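## Task

Take the pink shorts out of the laundry pile and set them on the left arm's side of the table, apart from every other garment. All other garments must stay on the side where the pile lies. Nothing may end up on the floor, draped over a table edge, or resting on either arm's base. Dropping or tossing laundry is allowed.

## Robot and tools

Robot: two 7-joint xArm7 arms, left_arm and right_arm, each with a parallel two-finger gripper and a wrist camera. Fixed cameras: cam_high and cam_low; wrist cameras: cam_left_wrist and cam_right_wrist, all 672x504.

Frames. Scene frame: origin at table-top height halfway between the nominal bases, +x forward over the table, +z up, left_arm toward +y (image sides may differ). Calibrated bases: left_arm at (-0.044, +0.265, 0) m, quat_wxyz (+1.000, 0, 0, +0.012); right_arm at (+0.051, -0.378, 0) m, quat_wxyz (+1.000, 0, 0, -0.019). Each arm reports its hand position (m), quat_wxyz, linear (m/s) and angular (rad/s) velocity in its own base frame; fixed cameras and the table use the scene frame. end_effector_position is the pinch point, roughly 2 cm behind the fingertips; fingers point along gripper +z and close along its y axis. Reported poses can be off by a few cm.

Row layout (used by execute_actions and move): 16 numbers always, both arms even if one is idle. First left_arm: waist, shoulder, upper arm roll, elbow, forearm roll, wrist pitch, wrist roll as absolute joint target angles in radians, then its opening on a -1 (closed) to +1 (fully open) scale; then the same eight for right_arm. Waist, shoulder and upper arm roll have signs flipped relative to the URDF, in commands and results alike. Allowed ranges in your numbers: waist -6.283..6.283, shoulder -2.094..2.059, upper arm roll -6.283..6.283, elbow -0.192..3.927, forearm roll -6.283..6.283, wrist pitch -1.693..3.142, wrist roll -6.283..6.283. A target more than 0.010 rad beyond a limit and farther out than the current angle is refused; near limits it is clipped and the result may print "joint sent to its limit". An unchanged gripper needs its current command repeated; 0 is a real half-open command.

execute_actions(actions, cameras): actions is a list of actions; each action is a list of 1 to 15 rows, one row per 1/30 s step; a short action repeats its final row to fill 15 steps. Joint targets can lag: each step keeps targets within 0.637 rad of the measured angle, the drive caps joint speed at 3.14 rad/s, and hand speed is limited to 1 m/s, so a far target may need several actions. Images come back only with an empty actions list or when cameras names them (["all"], a list of names, or []). An empty list also shows the scene number and fields normally omitted.

move(target, speed, blend, opening_speed, blocking, cameras): target is one 16-number row or a list of up to 15 rows, absolute joint angles as above; all joints interpolate together, so the hand travels on a curve and does not avoid obstacles or the other arm. speed: rad/s for the joint with farthest to go, 0.01 to 3.14, default 0.5, single or per target. blend: rad, corner rounding between listed targets, 0 (default) stops at each. opening_speed: per second on the -1..+1 scale, at least 0.2. blocking=false returns after about 0.5 s while the motion continues; a new move replaces it. Total path time is capped at 10 s. The result adds a "move:" line: done, off_target, moving, held or fault, possibly limits=held.

wait(seconds 0 to 10, cameras): holds last commands, lets a running move continue. stop(cameras): brakes the running move. zoom_image(camera, region [x0, y0, x1, y1] in pixels, at most 504 by 504): enlarges part of the newest image of that camera. clear_fault(arm: left_arm or right_arm, cameras): clears a reported torque fault only. read_manual(section "licences"): licence text, no motion. finished_scene(scene): ends the current scene with its number; make no further call in that reply.

Results: Joint positions and Joint velocities per arm in joint order plus finger-pad gap (m; 0.084 fully open); "within noise" replaces still arms. Joint targets shows what the joints are being driven to now; Tool commands shows gripper commands; grip_measured is measured opening on the command scale, and holding requires commanding clearly below it. Joint torques (N m, offset, noisy, positive toward larger angle), motor temperatures, step readings of joint positions (execute_actions only), and a Wrist depth grid of 7x7 cells in mm (172 to 3000, "-" for no value). "joint command not followed" means the arm-to-arm clearance check altered targets.

Avoid: any contact between the arms, including a gripper closing on the other's fingers; hard or fast hits on the table, bases or camera stand; letting any garment end off the table or on a base. Contact torque limits (N m): waist 42.3, shoulder 42.4, upper arm roll 27, elbow 27, forearm roll 27, wrist pitch 14.5, wrist roll 15.2; reaching one, or a motor sitting at torque limit for 1 s, gives a TORQUE FAULT that halts that arm until clear_fault. Long stretched holds or pushing at unreachable poses heat motors: MOTOR HOT at 65 °C, brakes at 80 °C for 30 to 60 s. Time passes while you write, and a running move keeps going.

Each tool is called after "Emit:" as name([rows], argument=value, ...), one row to a line, values as JSON.

## Session

Emit:
execute_actions(actions=[])

Scene clock: 0.00 s.
left_arm: end_effector_position=(+0.2569, +0.0330, +0.1463) grip_measured=+1.00 end_effector_quat_wxyz=(-0.375, +0.127, +0.913, -0.101) | right_arm: end_effector_position=(+0.1890, +0.2763, +0.1822) grip_measured=+1.00 end_effector_quat_wxyz=(-0.055, +0.705, -0.226, +0.670)
Joint positions: left_arm=[-0.438 -0.108 0.318 0.924 0.022 1.618 -2.765 0.084] | right_arm=[-0.146 1.302 -1.728 0.455 -0.125 0.853 2.29 0.084]
Joint velocities: within noise
Joint torques (N m): no reading
Motor temperatures (°C): left_arm=[35 39 39 39 32 41 42] | right_arm=[34 37 39 37 33 35 38]
Wrist depth (mm): cam_left_wrist=[- 265 262 296 2068 502 485 / 799 290 283 304 494 467 437 / 834 515 316 325 430 418 392 / 505 471 430 350 387 378 357 / 448 420 394 371 361 344 327 / 401 383 362 344 331 315 305 / 369 354 336 320 308 295 286] | cam_right_wrist=[2935 - - - - - - / 2948 - - - - - - / 2839 2634 - - - - - / 2547 2634 - 1974 - - - / 2886 2519 1813 2220 - - 698 / 2874 2032 2654 - 2899 605 548 / 2923 2528 2634 2717 567 503 464]
Joint targets: left_arm=[-0.438 -0.108 0.318 0.924 0.022 1.618 -2.765] | right_arm=[-0.146 1.302 -1.728 0.455 -0.125 0.853 2.290]
Tool commands: left_gripper/opening=+1.0 right_gripper/opening=+1.0

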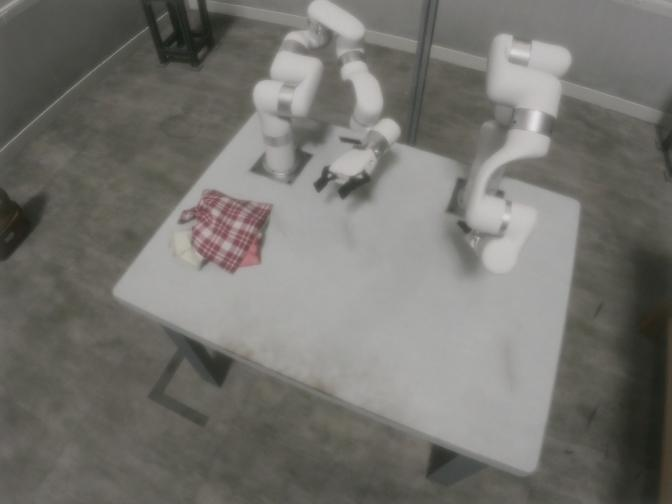

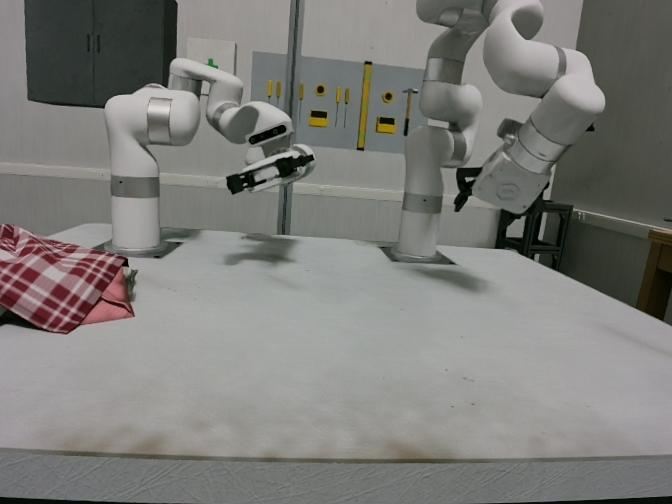

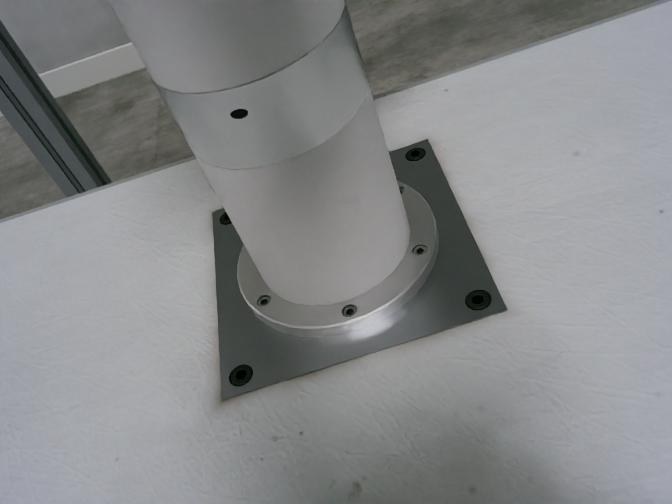

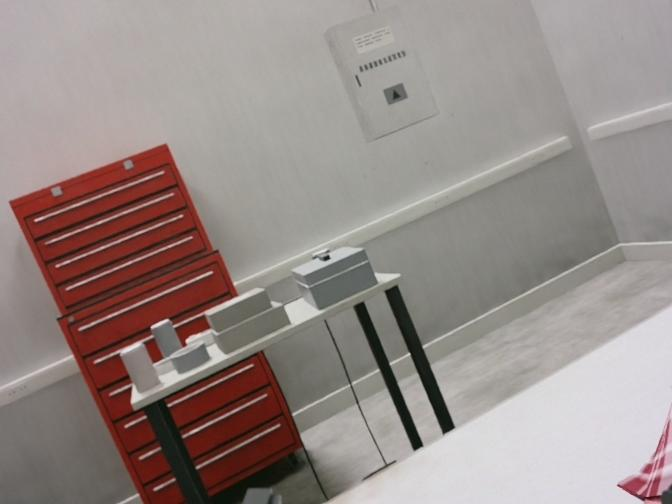

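Emit:
move(target=[-0.438,-0.108,0.318,0.924,0.022,1.618,-2.765,1,0.05,0.395,0,1.2235,0,1.619,0,1], speed=0.8, cameras=["all"])

Scene clock: 59.20 s.
left_arm: end_effector_position=(+0.2570, +0.0330, +0.1463) grip_measured=+1.00 end_effector_quat_wxyz=(-0.374, +0.127, +0.913, -0.101) | right_arm: end_effector_position=(+0.3496, -0.0175, +0.3999) grip_measured=+1.00 end_effector_quat_wxyz=(+0.000, +1.000, -0.025, +0.000)
Joint positions: left_arm=[-0.438 -0.108 0.318 0.924 0.022 1.618 -2.765 0.084] | right_arm=[0.05 0.395 0 1.223 0 1.619 0 0.084]
Joint torques (N m): left_arm=[-0.29 30.17 4.13 7.91 -1.71 -1.55 -0.29] | right_arm=[5.84 6.82 2.36 17.67 2.6 0.47 -0.7]
Motor temperatures (°C): left_arm=[35 40 39 41 32 41 41] | right_arm=[34 37 44 38 33 35 38]
Wrist depth (mm): cam_left_wrist=[- 265 263 296 2099 502 483 / 794 290 283 304 494 468 437 / 833 513 317 325 424 418 392 / 504 469 431 350 387 377 357 / 448 419 392 372 361 344 327 / 400 384 362 344 331 316 305 / 368 354 336 320 309 295 285] | cam_right_wrist=[530 529 529 531 532 533 1358 / 530 529 530 532 532 533 1353 / 529 529 530 530 528 533 1356 / 528 528 524 458 518 533 1353 / 529 528 474 452 513 533 1348 / 529 530 471 463 451 534 1350 / 529 530 516 483 472 534 1350]
Joint targets: left_arm=[-0.438 -0.108 0.318 0.924 0.022 1.618 -2.765] | right_arm=[0.050 0.395 0.000 1.224 0.000 1.619 0.000]
move: done

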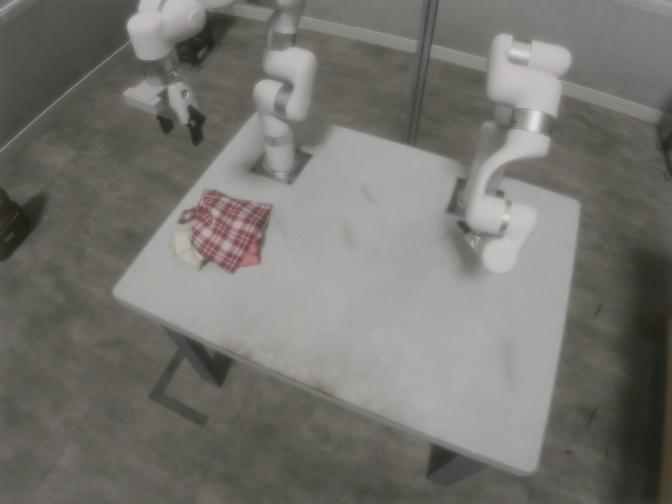

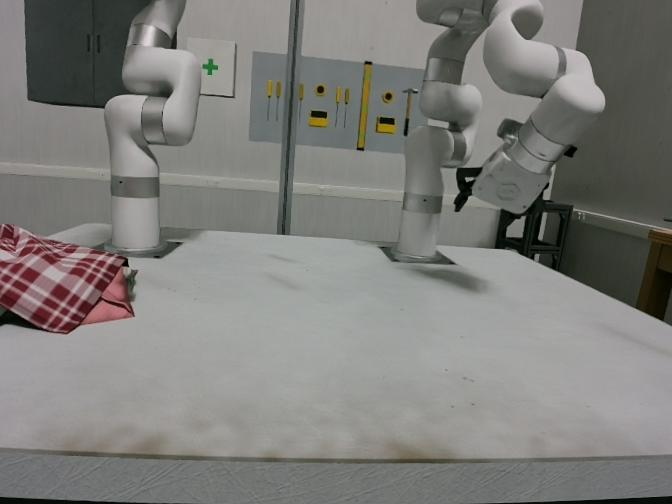

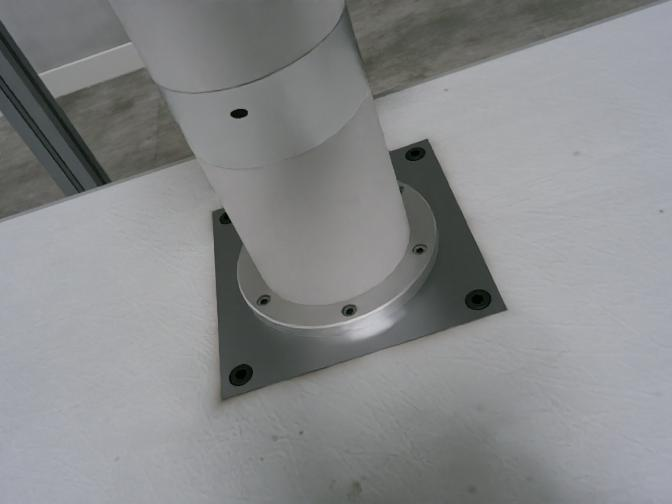

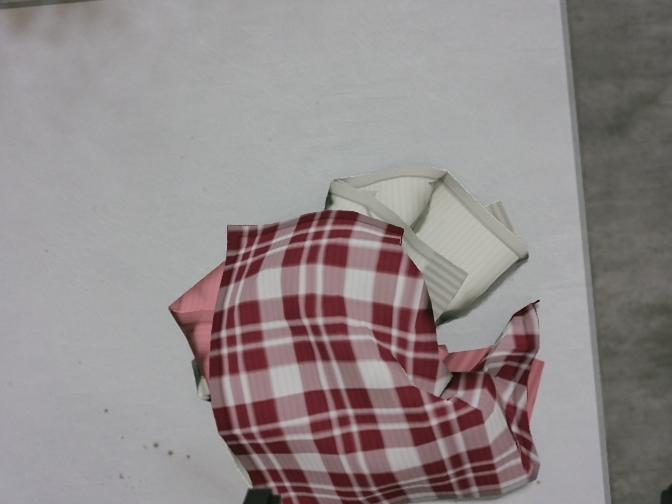

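Emit:
move(target=[-0.438,-0.108,0.318,0.924,0.022,1.618,-2.765,1,-0.327,0.147,0,0.7185,0,0.8656,-1.244,1], speed=0.8, cameras=["cam_right_wrist"])

Scene clock: 101.80 s.
left_arm: end_effector_position=(+0.2570, +0.0330, +0.1463) grip_measured=+1.00 end_effector_quat_wxyz=(-0.374, +0.127, +0.913, -0.101) | right_arm: end_effector_position=(+0.3750, +0.1272, +0.1500) grip_measured=+1.00 end_effector_quat_wxyz=(+0.000, +0.707, +0.707, +0.000)
Joint positions: left_arm=[-0.438 -0.108 0.318 0.924 0.022 1.618 -2.765 0.084] | right_arm=[-0.327 0.147 0 0.719 0 0.866 -1.244 0.084]
Joint torques (N m): left_arm=[0.91 30.13 4.08 8 -1.77 -1.58 -0.7] | right_arm=[-6.68 11.12 0.32 12.16 2.14 -2.44 -0.69]
Motor temperatures (°C): left_arm=[35 41 39 40 32 41 41] | right_arm=[34 37 40 45 33 35 38]
Wrist depth (mm): cam_left_wrist=[- 265 263 296 2093 502 485 / 795 290 283 304 494 467 437 / 834 514 317 325 424 418 394 / 505 469 431 350 386 377 357 / 446 419 393 371 360 343 327 / 401 384 363 346 331 316 305 / 367 353 336 321 309 295 287] | cam_right_wrist=[280 280 280 280 280 281 281 / 279 280 280 280 280 281 281 / 279 279 280 280 280 281 281 / 279 280 280 280 280 281 281 / 279 279 280 280 280 280 281 / 279 279 279 280 278 281 281 / 279 280 242 245 264 280 281]
Joint targets: left_arm=[-0.438 -0.108 0.318 0.924 0.022 1.618 -2.765] | right_arm=[-0.327 0.147 0.000 0.719 0.000 0.866 -1.244]
move: done
Images, in order (width x height): cam_right_wrist 672x504.

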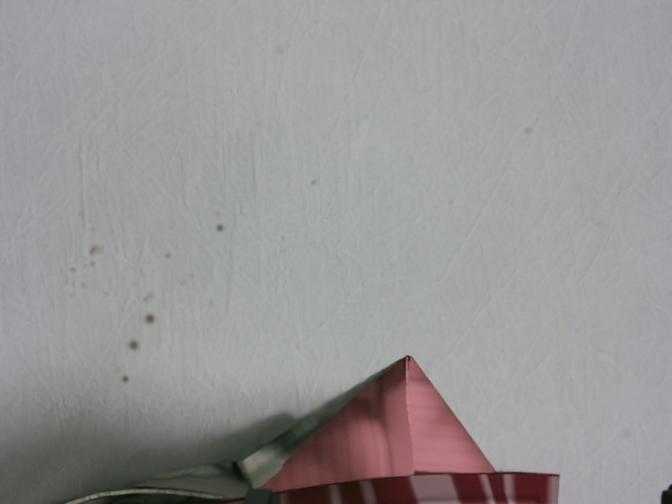

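Emit:
move([
  [-0.438,-0.108,0.318,0.924,0.022,1.618,-2.765,1,-0.299,0.147,0,0.7185,0,0.8656,-1.272,0.45],
  [-0.438,-0.108,0.318,0.924,0.022,1.618,-2.765,1,-0.299,-0.168,0,0.622,0,0.454,-1.272,0.45],
], speed=[0.5,0.3], blend=0.01, cameras=["cam_right_wrist","cam_low"])

Emit:
move(target=[-0.438,-0.108,0.318,0.924,0.022,1.618,-2.765,1,-0.299,-0.168,0,0.622,0,0.454,-1.272,-1], opening_speed=1.0, cameras=["cam_right_wrist","cam_low"])

Scene clock: 135.13 s.
left_arm: end_effector_position=(+0.2570, +0.0330, +0.1463) grip_measured=+1.00 end_effector_quat_wxyz=(-0.374, +0.127, +0.913, -0.101) | right_arm: end_effector_position=(+0.3790, +0.1168, +0.0218) grip_measured=+0.44 end_effector_quat_wxyz=(+0.000, +0.707, +0.707, +0.000)
Joint positions: left_arm=[-0.438 -0.108 0.318 0.924 0.022 1.618 -2.765 0.084] | right_arm=[-0.299 -0.168 0 0.622 0 0.454 -1.272 0.063]
Joint torques (N m): left_arm=[1.71 30.16 4.11 8.02 -1.85 -1.56 -1.06] | right_arm=[5.85 13.9 -2.02 8.14 1.6 -2.29 -0.65]
Wrist depth (mm): cam_left_wrist=[- 265 262 296 2080 502 484 / 796 290 283 304 493 468 437 / 834 514 317 325 424 417 394 / 504 469 430 350 387 377 357 / 447 419 392 371 361 344 327 / 402 384 363 344 331 316 305 / 368 353 335 320 309 296 286] | cam_right_wrist=[- - - - - - - / - - - - - - - / - - - - - - - / - - - - - - - / - - - - - - - / - - - - - - - / - - - - - - -]
Joint targets: left_arm=[-0.438 -0.108 0.318 0.924 0.022 1.618 -2.765] | right_arm=[-0.299 -0.168 0.000 0.622 0.000 0.454 -1.272]
move: done
Images, in order (width x height): cam_low 672x504, cam_right_wrist 672x504.

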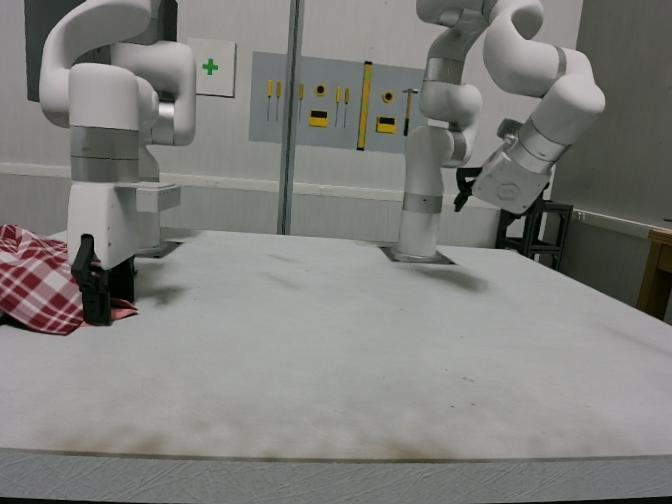

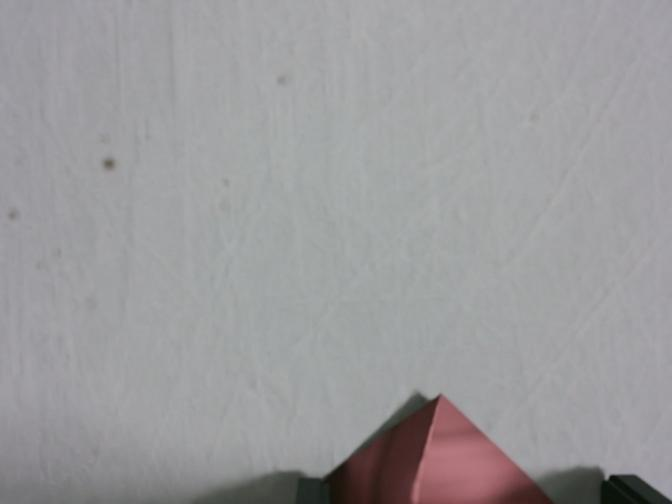

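Scene clock: 136.80 s.
left_arm: end_effector_position=(+0.2570, +0.0330, +0.1463) grip_measured=+1.00 end_effector_quat_wxyz=(-0.374, +0.127, +0.913, -0.101) | right_arm: end_effector_position=(+0.3789, +0.1168, +0.0217) grip_measured=-1.00 end_effector_quat_wxyz=(+0.000, +0.707, +0.707, +0.000)
Joint positions: left_arm=[-0.438 -0.108 0.318 0.924 0.022 1.618 -2.765 0.084] | right_arm=[-0.299 -0.168 0 0.622 0 0.454 -1.272 0]
Joint torques (N m): left_arm=[1.97 30.27 4.25 7.94 -1.62 -1.54 -1.12] | right_arm=[5.65 -5.03 3.67 0.6 1.44 0.2 -0.54]
Wrist depth (mm): cam_left_wrist=[- 265 263 296 2074 502 484 / 795 291 283 303 493 466 437 / 837 513 316 325 425 417 393 / 504 471 431 350 387 378 357 / 448 419 393 371 362 344 327 / 400 383 362 344 331 316 305 / 368 354 336 320 309 295 285] | cam_right_wrist=[- - - - - - - / - - - - - - - / - - - - - - - / - - - - - - - / - - - - - - - / - - - - - - - / - - - - - - -]
Joint targets: left_arm=[-0.438 -0.108 0.318 0.924 0.022 1.618 -2.765] | right_arm=[-0.299 -0.168 0.000 0.622 0.000 0.454 -1.272]
move: done
Images, in order (width x height): cam_low 672x504, cam_right_wrist 672x504.

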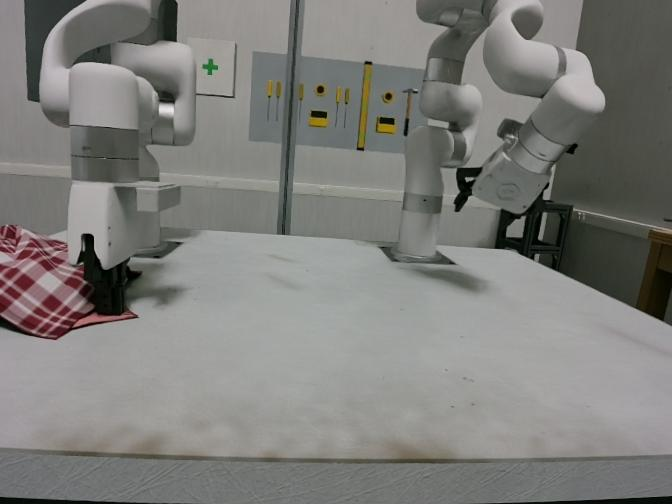

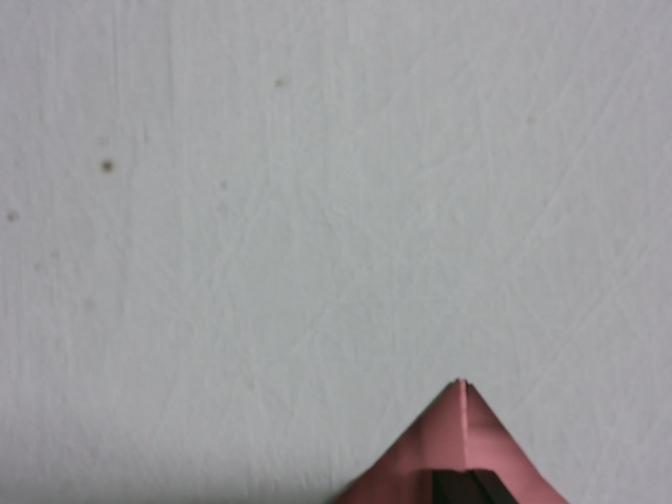

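Emit:
move(target=[-0.438,-0.108,0.318,0.924,0.022,1.618,-2.765,1,-0.670,-0.292,0,0.9594,0,0.6677,-0.901,-1], speed=0.3, cameras=["cam_high","cam_low","cam_right_wrist"])

Scene clock: 147.33 s.
left_arm: end_effector_position=(+0.2570, +0.0330, +0.1463) grip_measured=+1.00 end_effector_quat_wxyz=(-0.374, +0.127, +0.913, -0.101) | right_arm: end_effector_position=(+0.3789, +0.3002, +0.0599) grip_measured=-1.00 end_effector_quat_wxyz=(+0.000, +0.707, +0.707, +0.000)
Joint positions: left_arm=[-0.438 -0.108 0.318 0.924 0.022 1.618 -2.765 0.084] | right_arm=[-0.67 -0.292 0 0.959 0 0.668 -0.901 0]
Joint torques (N m): left_arm=[2.66 30.19 4.06 7.98 -1.73 -1.57 -1.43] | right_arm=[-6.75 18.88 1.94 15.66 1.14 0.51 0.84]
Wrist depth (mm): cam_left_wrist=[- 265 263 296 2087 503 483 / 796 290 283 304 494 467 438 / 833 514 316 326 424 417 392 / 503 469 431 350 386 377 357 / 448 419 392 371 361 344 326 / 401 383 363 344 331 316 305 / 368 353 336 320 309 296 286] | cam_right_wrist=[189 189 189 189 190 190 190 / 189 189 189 189 190 190 190 / 189 189 189 189 189 190 190 / 189 189 189 189 190 190 190 / 189 189 189 189 190 190 190 / 189 189 189 189 190 190 190 / 189 189 189 189 190 190 190]
Joint targets: left_arm=[-0.438 -0.108 0.318 0.924 0.022 1.618 -2.765] | right_arm=[-0.670 -0.292 0.000 0.959 0.000 0.668 -0.901]
move: done
Images, in order (width x height): cam_high 672x504, cam_low 672x504, cam_right_wrist 672x504.

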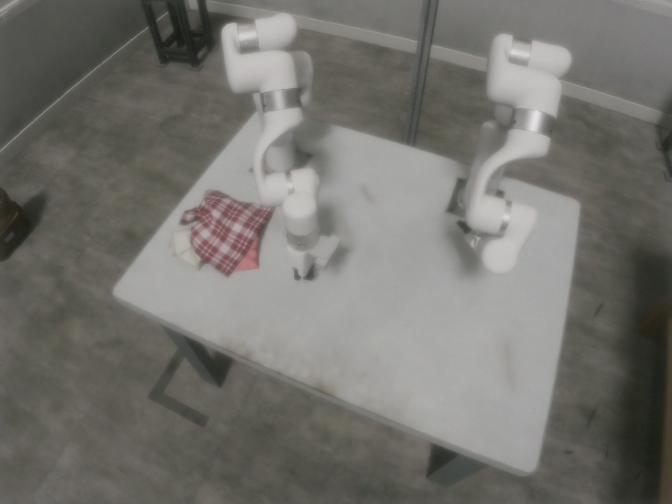

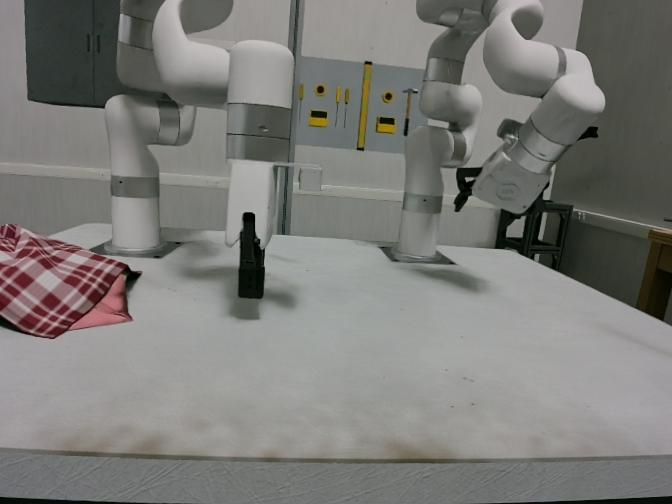

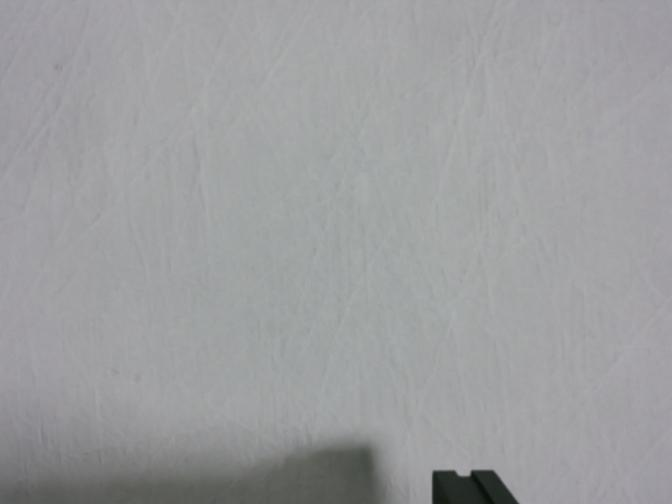

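Emit:
move([
  [-0.438,-0.108,0.318,0.924,0.022,1.618,-2.765,1,-0.4,0.07,0,0.78,0,0.85,-1.172,-0.05],
  [-0.438,-0.108,0.318,0.924,0.022,1.618,-2.765,1,-0.299,0.147,0,0.7185,0,0.8656,-1.272,-0.05],
], speed=0.6, blend=0.05, cameras=["cam_right_wrist"])

Scene clock: 165.63 s.
left_arm: end_effector_position=(+0.2570, +0.0330, +0.1463) grip_measured=+1.00 end_effector_quat_wxyz=(-0.374, +0.127, +0.913, -0.101) | right_arm: end_effector_position=(+0.3785, +0.1167, +0.1500) grip_measured=-0.06 end_effector_quat_wxyz=(+0.000, +0.707, +0.707, +0.000)
Joint positions: left_arm=[-0.438 -0.108 0.318 0.924 0.022 1.618 -2.765 0.084] | right_arm=[-0.299 0.147 0 0.719 0 0.866 -1.272 0.041]
Joint torques (N m): left_arm=[2.83 30.21 3.95 7.87 -1.74 -1.51 -1.6] | right_arm=[5.73 18.13 -2.19 12.13 0.63 0.48 -0.64]
Wrist depth (mm): cam_left_wrist=[- 265 263 296 2087 502 483 / 799 290 283 304 494 468 437 / 830 514 317 326 424 419 392 / 504 469 431 350 386 377 357 / 447 419 394 372 360 344 327 / 401 384 363 344 331 316 305 / 368 354 336 321 308 295 286] | cam_right_wrist=[279 279 280 280 280 281 281 / 279 279 280 280 280 281 281 / 279 279 280 280 280 281 281 / 279 280 280 280 280 281 281 / 279 279 280 280 280 280 281 / 279 279 279 268 276 281 281 / 279 252 231 240 266 276 281]
Joint targets: left_arm=[-0.438 -0.108 0.318 0.924 0.022 1.618 -2.765] | right_arm=[-0.299 0.147 0.000 0.719 0.000 0.866 -1.272]
move: done
Images, in order (width x height): cam_right_wrist 672x504.

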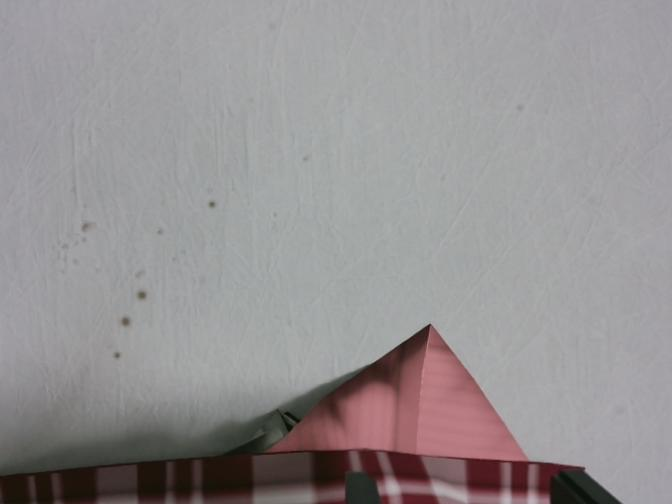

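Emit:
move([
  [-0.438,-0.108,0.318,0.924,0.022,1.618,-2.765,1,-0.279,0.147,0,0.7185,0,0.8656,-1.292,0.25],
  [-0.438,-0.108,0.318,0.924,0.022,1.618,-2.765,1,-0.279,-0.163,0,0.622,0,0.459,-1.292,0.25],
  [-0.438,-0.108,0.318,0.924,0.022,1.618,-2.765,1,-0.279,-0.163,0,0.622,0,0.459,-1.292,-1],
], speed=[0.5,0.3,0.3], opening_speed=1.0, cameras=["cam_right_wrist","cam_low"])

Scene clock: 179.80 s.
left_arm: end_effector_position=(+0.2570, +0.0330, +0.1463) grip_measured=+1.00 end_effector_quat_wxyz=(-0.374, +0.127, +0.913, -0.101) | right_arm: end_effector_position=(+0.3813, +0.1092, +0.0234) grip_measured=-1.00 end_effector_quat_wxyz=(+0.000, +0.707, +0.707, +0.000)
Joint positions: left_arm=[-0.438 -0.108 0.318 0.924 0.022 1.618 -2.765 0.084] | right_arm=[-0.279 -0.163 0 0.622 0 0.459 -1.292 0]
Joint torques (N m): left_arm=[2.69 30.19 4.07 8.03 -1.69 -1.44 -1.62] | right_arm=[5.69 9.47 0.32 7.07 0.13 -0.29 -0.57]
Wrist depth (mm): cam_left_wrist=[- 265 263 296 2074 502 482 / 794 290 283 304 493 468 437 / 832 515 317 325 423 418 393 / 505 469 429 350 386 377 356 / 448 419 392 372 361 344 327 / 401 384 363 344 331 316 305 / 369 353 335 320 309 295 286] | cam_right_wrist=[- - - - - - - / - - - - - - - / - - - - - - - / - - - - - - - / - - - - - - - / - - - - - - - / - - - - - - -]
Joint targets: left_arm=[-0.438 -0.108 0.318 0.924 0.022 1.618 -2.765] | right_arm=[-0.279 -0.163 0.000 0.622 0.000 0.459 -1.292]
move: done
Images, in order (width x height): cam_low 672x504, cam_right_wrist 672x504.

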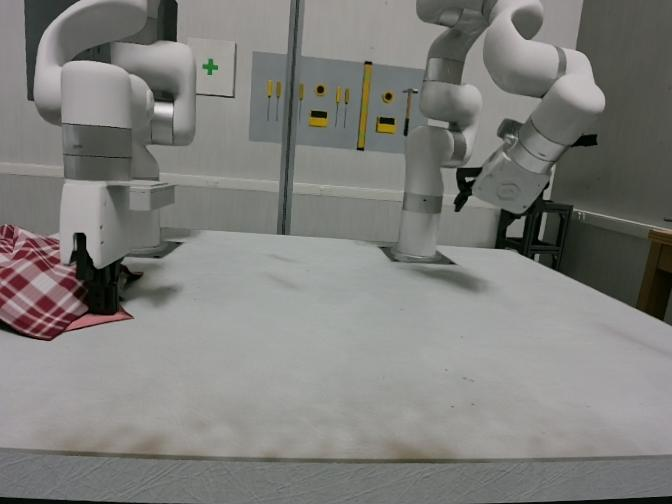

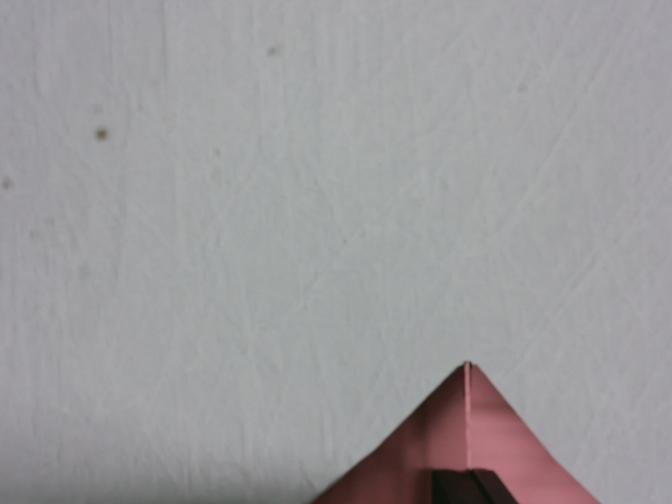

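Emit:
move(target=[-0.438,-0.108,0.318,0.924,0.022,1.618,-2.765,1,-0.35,-0.045,0,0.67,0,0.625,-1.221,-1], speed=0.25, cameras=["cam_right_wrist","cam_low"])

Scene clock: 186.90 s.
left_arm: end_effector_position=(+0.2570, +0.0330, +0.1463) grip_measured=+1.00 end_effector_quat_wxyz=(-0.374, +0.127, +0.913, -0.101) | right_arm: end_effector_position=(+0.3803, +0.1388, +0.0734) grip_measured=-1.00 end_effector_quat_wxyz=(+0.000, +0.707, +0.707, +0.000)
Joint positions: left_arm=[-0.438 -0.108 0.318 0.924 0.022 1.618 -2.765 0.084] | right_arm=[-0.35 -0.045 0 0.67 0 0.625 -1.221 0]
Joint torques (N m): left_arm=[2.68 30.17 4.03 8.03 -1.62 -1.53 -1.65] | right_arm=[-6.63 20.44 1.17 15.14 -0.4 0.49 1.02]
Wrist depth (mm): cam_left_wrist=[- 265 263 297 2074 501 484 / 800 290 283 305 493 467 437 / 836 514 317 326 424 417 393 / 506 469 431 350 387 378 357 / 448 419 393 371 361 344 326 / 401 384 362 344 331 315 305 / 368 354 336 320 309 295 286] | cam_right_wrist=[202 203 203 203 203 204 204 / 203 203 203 203 203 204 204 / 203 203 203 203 203 204 204 / 203 203 203 203 203 204 204 / 202 203 203 203 203 204 204 / 203 203 203 203 203 203 204 / 203 203 203 203 203 203 204]
Joint targets: left_arm=[-0.438 -0.108 0.318 0.924 0.022 1.618 -2.765] | right_arm=[-0.350 -0.045 0.000 0.670 0.000 0.625 -1.221]
move: done
Images, in order (width x height): cam_low 672x504, cam_right_wrist 672x504.

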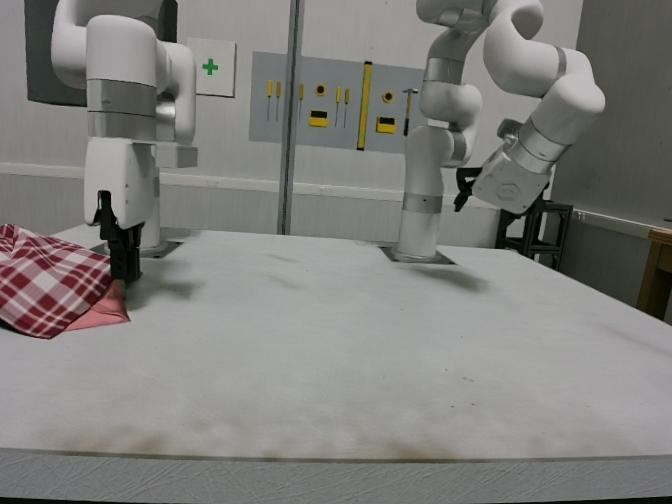

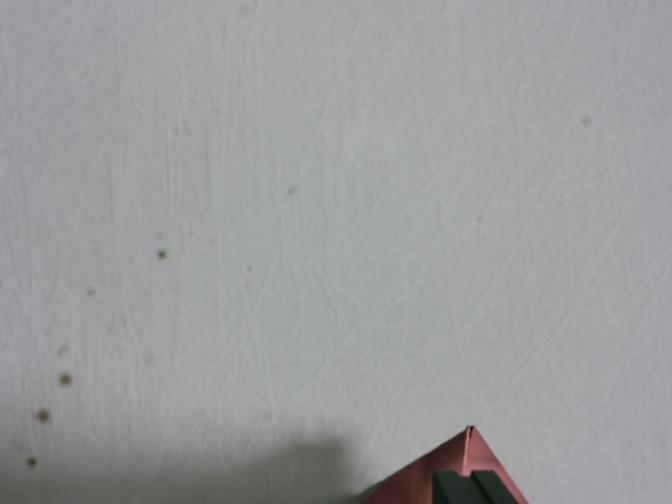

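Emit:
zoom_image(camera="cam_low", region=[0, 180, 240, 360])

Scaled by 2.100 from the camera's 672x504 image, which has a finer 960x720 frame.

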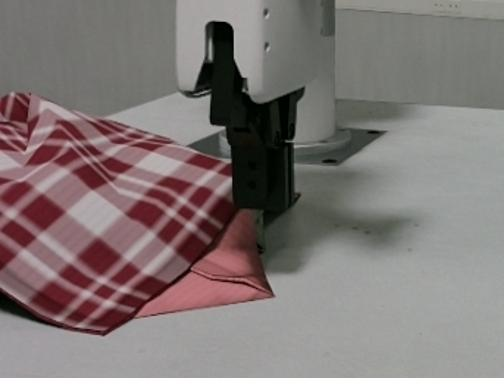

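Emit:
move(target=[-0.438,-0.108,0.318,0.924,0.022,1.618,-2.765,1,-0.5,-0.1,0,0.8,0,0.7,-1.071,-1], speed=0.25, cameras=["cam_low"])

Emit:
zoom_image(camera="cam_low", region=[0, 180, 240, 360])

Scene clock: 200.07 s.
left_arm: end_effector_position=(+0.2570, +0.0330, +0.1463) grip_measured=+1.00 end_effector_quat_wxyz=(-0.374, +0.127, +0.913, -0.101) | right_arm: end_effector_position=(+0.3839, +0.2097, +0.0898) grip_measured=-1.00 end_effector_quat_wxyz=(+0.000, +0.707, +0.707, +0.000)
Joint positions: left_arm=[-0.438 -0.108 0.318 0.924 0.022 1.618 -2.765 0.084] | right_arm=[-0.5 -0.1 0 0.8 0 0.7 -1.071 0]
Joint torques (N m): left_arm=[2.53 30.08 3.96 7.94 -1.62 -1.55 -1.62] | right_arm=[-6.73 15.38 0.82 16.15 -0.32 0.47 1.06]
Wrist depth (mm): cam_left_wrist=[- 265 263 296 2068 501 485 / 794 290 283 304 493 467 436 / 833 515 316 326 424 418 394 / 505 470 431 350 387 377 357 / 447 420 394 371 361 344 327 / 402 384 362 344 331 315 305 / 369 354 336 320 309 295 286] | cam_right_wrist=[219 219 219 220 220 220 220 / 219 219 219 219 220 220 220 / 219 219 219 220 220 220 220 / 219 219 219 220 220 220 220 / 219 219 219 220 220 220 220 / 219 219 219 219 220 220 220 / 219 219 219 219 220 220 220]
Joint targets: left_arm=[-0.438 -0.108 0.318 0.924 0.022 1.618 -2.765] | right_arm=[-0.500 -0.100 0.000 0.800 0.000 0.700 -1.071]
move: done
Images, in order (width x height): cam_low 672x504.

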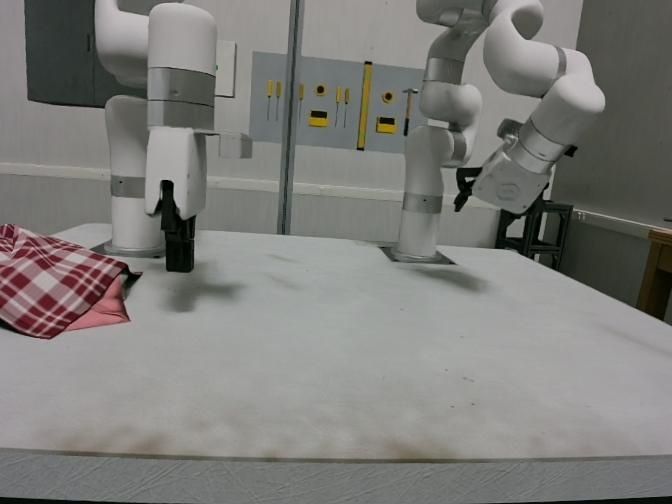

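Scaled by 2.100 from the camera's 672x504 image, which has a finer 960x720 frame.

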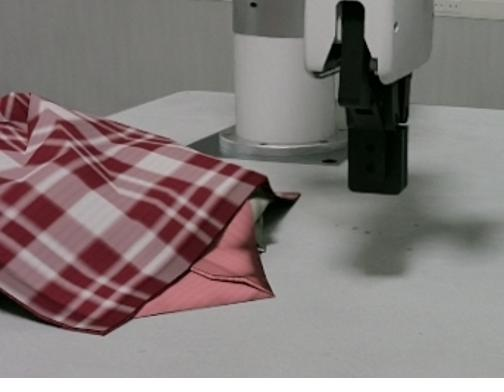

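Emit:
move(target=[-0.438,-0.108,0.318,0.924,0.022,1.618,-2.765,1,0.05,0.395,0,1.2235,0,1.619,0,1], speed=0.8, cameras=["cam_right_wrist"])

Emit:
zoom_image(camera="cam_right_wrist", region=[140, 140, 640, 504])

Scene clock: 218.60 s.
left_arm: end_effector_position=(+0.2570, +0.0330, +0.1463) grip_measured=+1.00 end_effector_quat_wxyz=(-0.374, +0.127, +0.913, -0.101) | right_arm: end_effector_position=(+0.3496, -0.0175, +0.3998) grip_measured=+1.00 end_effector_quat_wxyz=(+0.000, +1.000, -0.025, +0.000)
Joint positions: left_arm=[-0.438 -0.108 0.318 0.924 0.022 1.618 -2.765 0.084] | right_arm=[0.05 0.395 0 1.223 0 1.619 0 0.084]
Joint torques (N m): left_arm=[2.59 30.18 3.95 8.02 -1.62 -1.53 -1.64] | right_arm=[6 13.25 -0.56 17.61 -0.32 0.48 1.07]
Wrist depth (mm): cam_left_wrist=[- 265 263 296 2074 502 484 / 798 290 283 304 493 467 437 / 831 514 316 325 422 417 393 / 505 470 431 350 386 377 357 / 448 419 393 371 361 343 327 / 400 383 363 343 331 315 304 / 368 354 336 320 309 295 285] | cam_right_wrist=[529 530 530 531 532 532 1358 / 530 529 529 531 531 532 1353 / 529 529 531 531 529 533 1353 / 528 529 524 461 522 533 1345 / 527 530 485 455 457 533 1356 / 530 530 474 459 450 532 1358 / 528 530 519 485 471 532 1361]
Joint targets: left_arm=[-0.438 -0.108 0.318 0.924 0.022 1.618 -2.765] | right_arm=[0.050 0.395 0.000 1.224 0.000 1.619 0.000]
move: done
Images, in order (width x height): cam_right_wrist 672x504.

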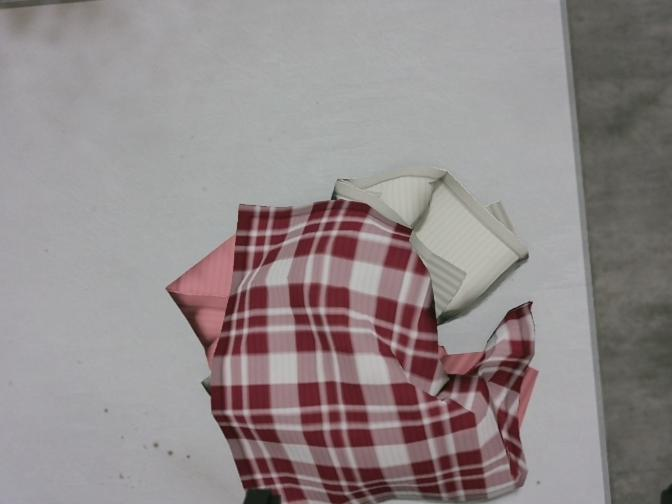

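Scaled by 1.008 from the camera's 672x504 image, which has a finer 960x720 frame.

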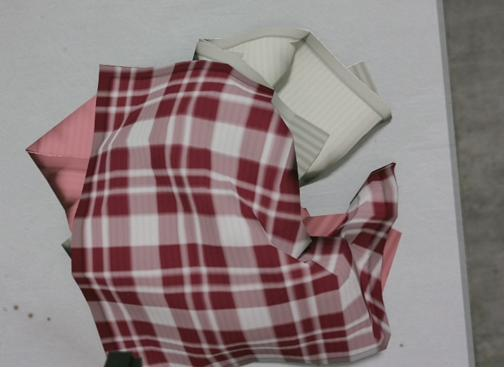

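Emit:
move(target=[-0.438,-0.108,0.318,0.924,0.022,1.618,-2.765,1,0.347,0.277,0,0.5925,0,0.87,0.113,1], speed=0.8, cameras=["cam_right_wrist"])

Scene clock: 246.20 s.
left_arm: end_effector_position=(+0.2570, +0.0330, +0.1463) grip_measured=+1.00 end_effector_quat_wxyz=(-0.374, +0.127, +0.913, -0.101) | right_arm: end_effector_position=(+0.3366, -0.1217, +0.1499) grip_measured=+1.00 end_effector_quat_wxyz=(+0.000, +0.974, -0.228, +0.000)
Joint positions: left_arm=[-0.438 -0.108 0.318 0.924 0.022 1.618 -2.765 0.084] | right_arm=[0.347 0.277 0 0.593 0 0.87 0.113 0.084]
Joint torques (N m): left_arm=[2.48 30.27 3.98 7.91 -1.62 -1.49 -1.62] | right_arm=[6.01 9 1.63 12.28 0.05 -2.41 0.96]
Wrist depth (mm): cam_left_wrist=[- 265 263 296 2062 501 484 / 797 291 283 304 494 468 438 / 836 513 316 326 424 417 394 / 505 470 431 350 387 377 357 / 448 420 393 371 361 343 327 / 400 383 363 344 331 315 305 / 368 353 335 320 309 295 286] | cam_right_wrist=[278 279 279 279 1089 1096 1101 / 278 279 279 279 280 1100 1094 / 278 255 275 277 280 1098 1096 / 244 252 275 266 280 281 1100 / 214 251 266 268 280 281 1101 / 202 195 261 280 239 281 1098 / 204 195 238 244 253 281 281]
Joint targets: left_arm=[-0.438 -0.108 0.318 0.924 0.022 1.618 -2.765] | right_arm=[0.347 0.277 0.000 0.592 0.000 0.870 0.113]
move: done
Images, in order (width x height): cam_right_wrist 672x504.

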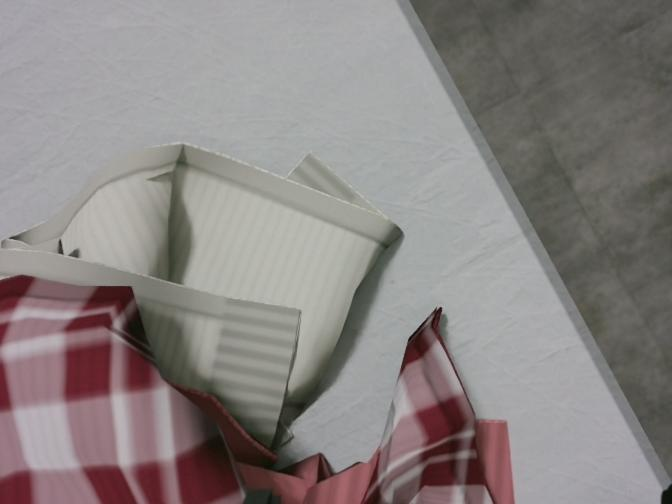

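Emit:
move([
  [-0.438,-0.108,0.318,0.924,0.022,1.618,-2.765,1,0.35,0.277,0,0.5925,0,0.87,0.113,0.6],
  [-0.438,-0.108,0.318,0.924,0.022,1.618,-2.765,1,0.35,-0.012,0,0.4875,0,0.4755,0.113,0.6],
  [-0.438,-0.108,0.318,0.924,0.022,1.618,-2.765,1,0.35,-0.012,0,0.4875,0,0.4755,0.113,-1],
], speed=[0.5,0.35,0.3], opening_speed=1.5, cameras=["cam_right_wrist"])

Scene clock: 257.47 s.
left_arm: end_effector_position=(+0.2570, +0.0330, +0.1463) grip_measured=+1.00 end_effector_quat_wxyz=(-0.374, +0.127, +0.913, -0.101) | right_arm: end_effector_position=(+0.3360, -0.1227, +0.0388) grip_measured=-0.96 end_effector_quat_wxyz=(+0.000, +0.973, -0.229, +0.000)
Joint positions: left_arm=[-0.438 -0.108 0.318 0.924 0.022 1.618 -2.765 0.084] | right_arm=[0.35 -0.012 0 0.487 0 0.475 0.113 0.002]
Joint torques (N m): left_arm=[2.59 30.18 4.09 8 -1.62 -1.5 -1.73] | right_arm=[5.86 11.71 1.74 8.99 -0.33 -2.49 0.95]
Wrist depth (mm): cam_left_wrist=[- 265 263 296 2068 502 482 / 796 290 283 304 494 467 437 / 835 515 317 326 424 418 393 / 505 470 430 350 386 376 357 / 447 419 394 371 360 343 328 / 401 384 363 344 331 316 305 / 369 354 336 321 309 295 286] | cam_right_wrist=[- - - - - 983 985 / - - - - - - 981 / - - - - - - 985 / - - - - - - 987 / - - - - - - - / - - - - - - - / - - - - - - -]
Joint targets: left_arm=[-0.438 -0.108 0.318 0.924 0.022 1.618 -2.765] | right_arm=[0.350 -0.012 0.000 0.487 0.000 0.476 0.113]
move: done
Images, in order (width x height): cam_right_wrist 672x504.

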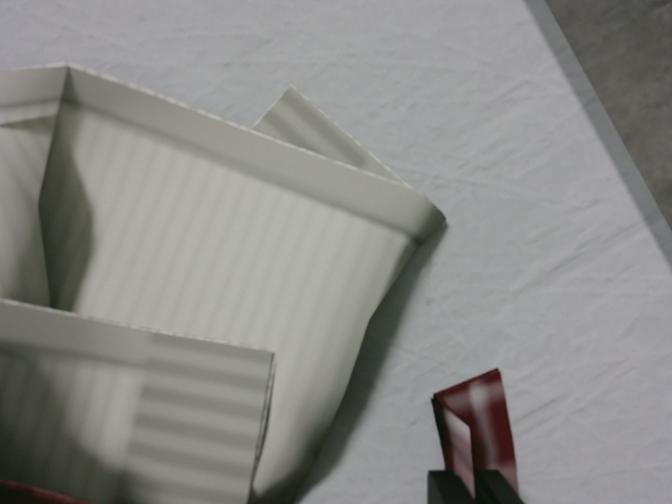

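Emit:
move([
  [-0.438,-0.108,0.318,0.924,0.022,1.618,-2.765,1,0.3,0.277,0,0.65,0,0.9275,0.113,-1],
  [-0.438,-0.108,0.318,0.924,0.022,1.618,-2.765,1,0.1,0.395,0,1.1,0,1.495,0.113,-1],
], speed=0.4, blend=0.05, cameras=["cam_right_wrist","cam_low","cam_high"])

Scene clock: 267.20 s.
left_arm: end_effector_position=(+0.2570, +0.0330, +0.1463) grip_measured=+1.00 end_effector_quat_wxyz=(-0.374, +0.127, +0.913, -0.101) | right_arm: end_effector_position=(+0.3573, -0.0359, +0.3575) grip_measured=-0.96 end_effector_quat_wxyz=(+0.000, +0.994, -0.106, +0.000)
Joint positions: left_arm=[-0.438 -0.108 0.318 0.924 0.022 1.618 -2.765 0.084] | right_arm=[0.1 0.395 0 1.1 0 1.495 0.113 0.002]
Joint torques (N m): left_arm=[2.27 30.08 4.03 8.01 -1.62 -1.45 -1.53] | right_arm=[-6.55 13.89 0.82 18.16 -0.24 0.55 0.81]
Wrist depth (mm): cam_left_wrist=[- 265 262 296 2074 501 483 / 796 291 283 304 494 468 438 / 834 515 317 325 425 418 393 / 505 471 432 350 387 376 357 / 448 419 392 371 361 344 327 / 402 384 362 344 331 316 305 / 368 355 336 320 309 295 286] | cam_right_wrist=[486 486 489 488 489 1310 1312 / 485 487 489 488 490 1307 1307 / 485 486 487 479 488 490 1312 / 486 487 486 448 478 490 1310 / 487 486 434 430 490 490 1300 / 487 487 291 287 448 491 1312 / 487 487 243 230 - 487 1310]
Joint targets: left_arm=[-0.438 -0.108 0.318 0.924 0.022 1.618 -2.765] | right_arm=[0.100 0.395 0.000 1.100 0.000 1.495 0.113]
move: done
Images, in order (width x height): cam_high 672x504, cam_low 672x504, cam_right_wrist 672x504.

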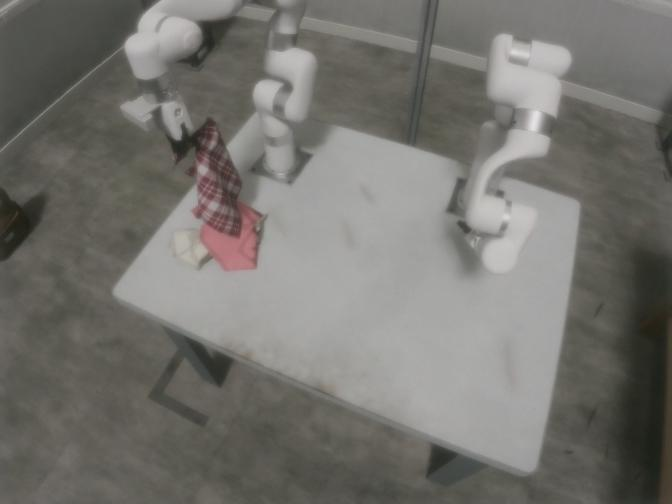

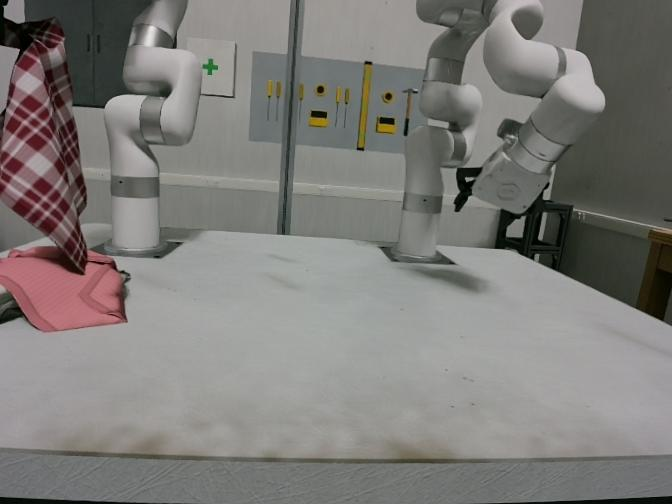

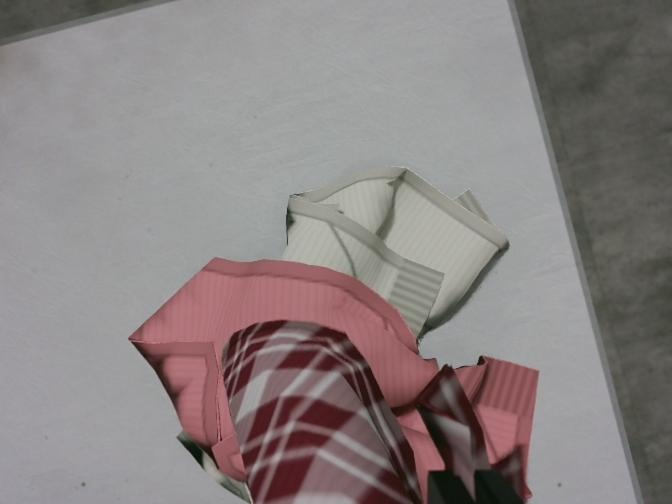

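Emit:
move([
  [-0.438,-0.108,0.318,0.924,0.022,1.618,-2.765,1,-0.1,0.534,0,1.18,0,1.714,0.113,-1],
  [-0.438,-0.108,0.318,0.924,0.022,1.618,-2.765,1,-0.87,0.534,0,1.18,0,1.714,-0.6,-1],
  [-0.438,-0.108,0.318,0.924,0.022,1.618,-2.765,1,-0.87,0.379,0,0.3385,0,0.717,-0.8,-1],
], speed=[0.4,0.5,0.4], blend=[0.05,0.05,0], cameras=["cam_right_wrist","cam_low","cam_high"])

Scene clock: 291.93 s.
left_arm: end_effector_position=(+0.2570, +0.0330, +0.1463) grip_measured=+1.00 end_effector_quat_wxyz=(-0.374, +0.127, +0.913, -0.101) | right_arm: end_effector_position=(+0.1935, +0.2294, +0.1001) grip_measured=-0.96 end_effector_quat_wxyz=(+0.000, +0.671, +0.741, +0.000)
Joint positions: left_arm=[-0.438 -0.108 0.318 0.924 0.022 1.618 -2.765 0.084] | right_arm=[-0.87 0.379 0 0.339 0 0.717 -0.8 0.002]
Joint torques (N m): left_arm=[2.52 30.19 3.93 8.08 -1.52 -1.43 -1.6] | right_arm=[-6.64 5.13 2.55 11.26 -0.33 -2.38 -0.74]
Wrist depth (mm): cam_left_wrist=[- 265 263 296 2074 502 484 / 798 290 283 304 493 468 437 / 837 513 317 325 424 418 393 / 505 470 431 350 388 377 356 / 447 419 393 371 360 344 327 / 401 383 363 343 331 316 305 / 369 353 336 320 309 295 286] | cam_right_wrist=[229 229 230 230 230 231 231 / 229 229 230 230 230 231 231 / 229 229 230 230 230 231 231 / 229 229 230 230 230 231 231 / 229 189 227 230 230 231 231 / - - 178 218 230 231 231 / - - - - - 230 231]
Joint targets: left_arm=[-0.438 -0.108 0.318 0.924 0.022 1.618 -2.765] | right_arm=[-0.870 0.379 0.000 0.339 0.000 0.717 -0.800]
move: done
Images, in order (width x height): cam_high 672x504, cam_low 672x504, cam_right_wrist 672x504.

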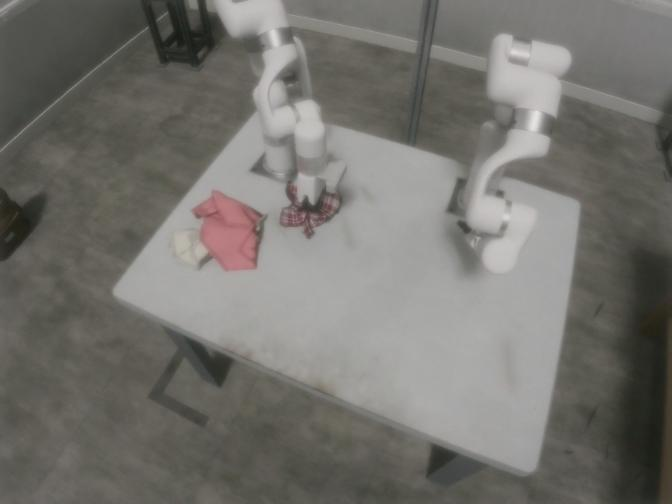

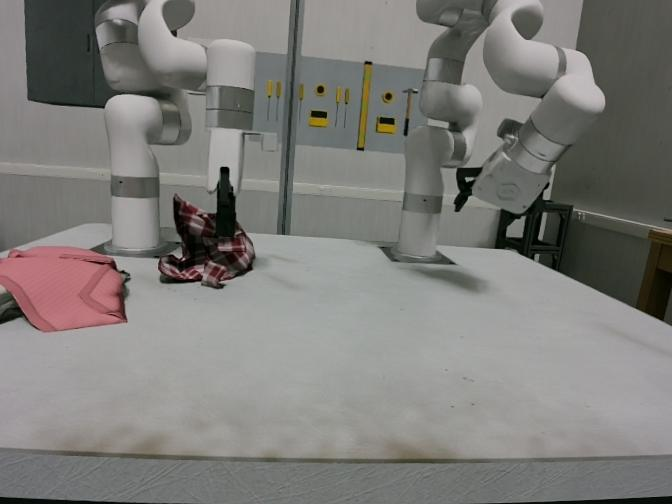

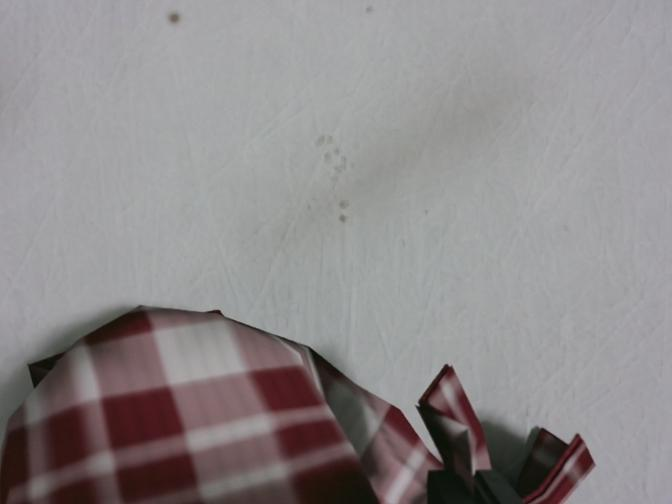

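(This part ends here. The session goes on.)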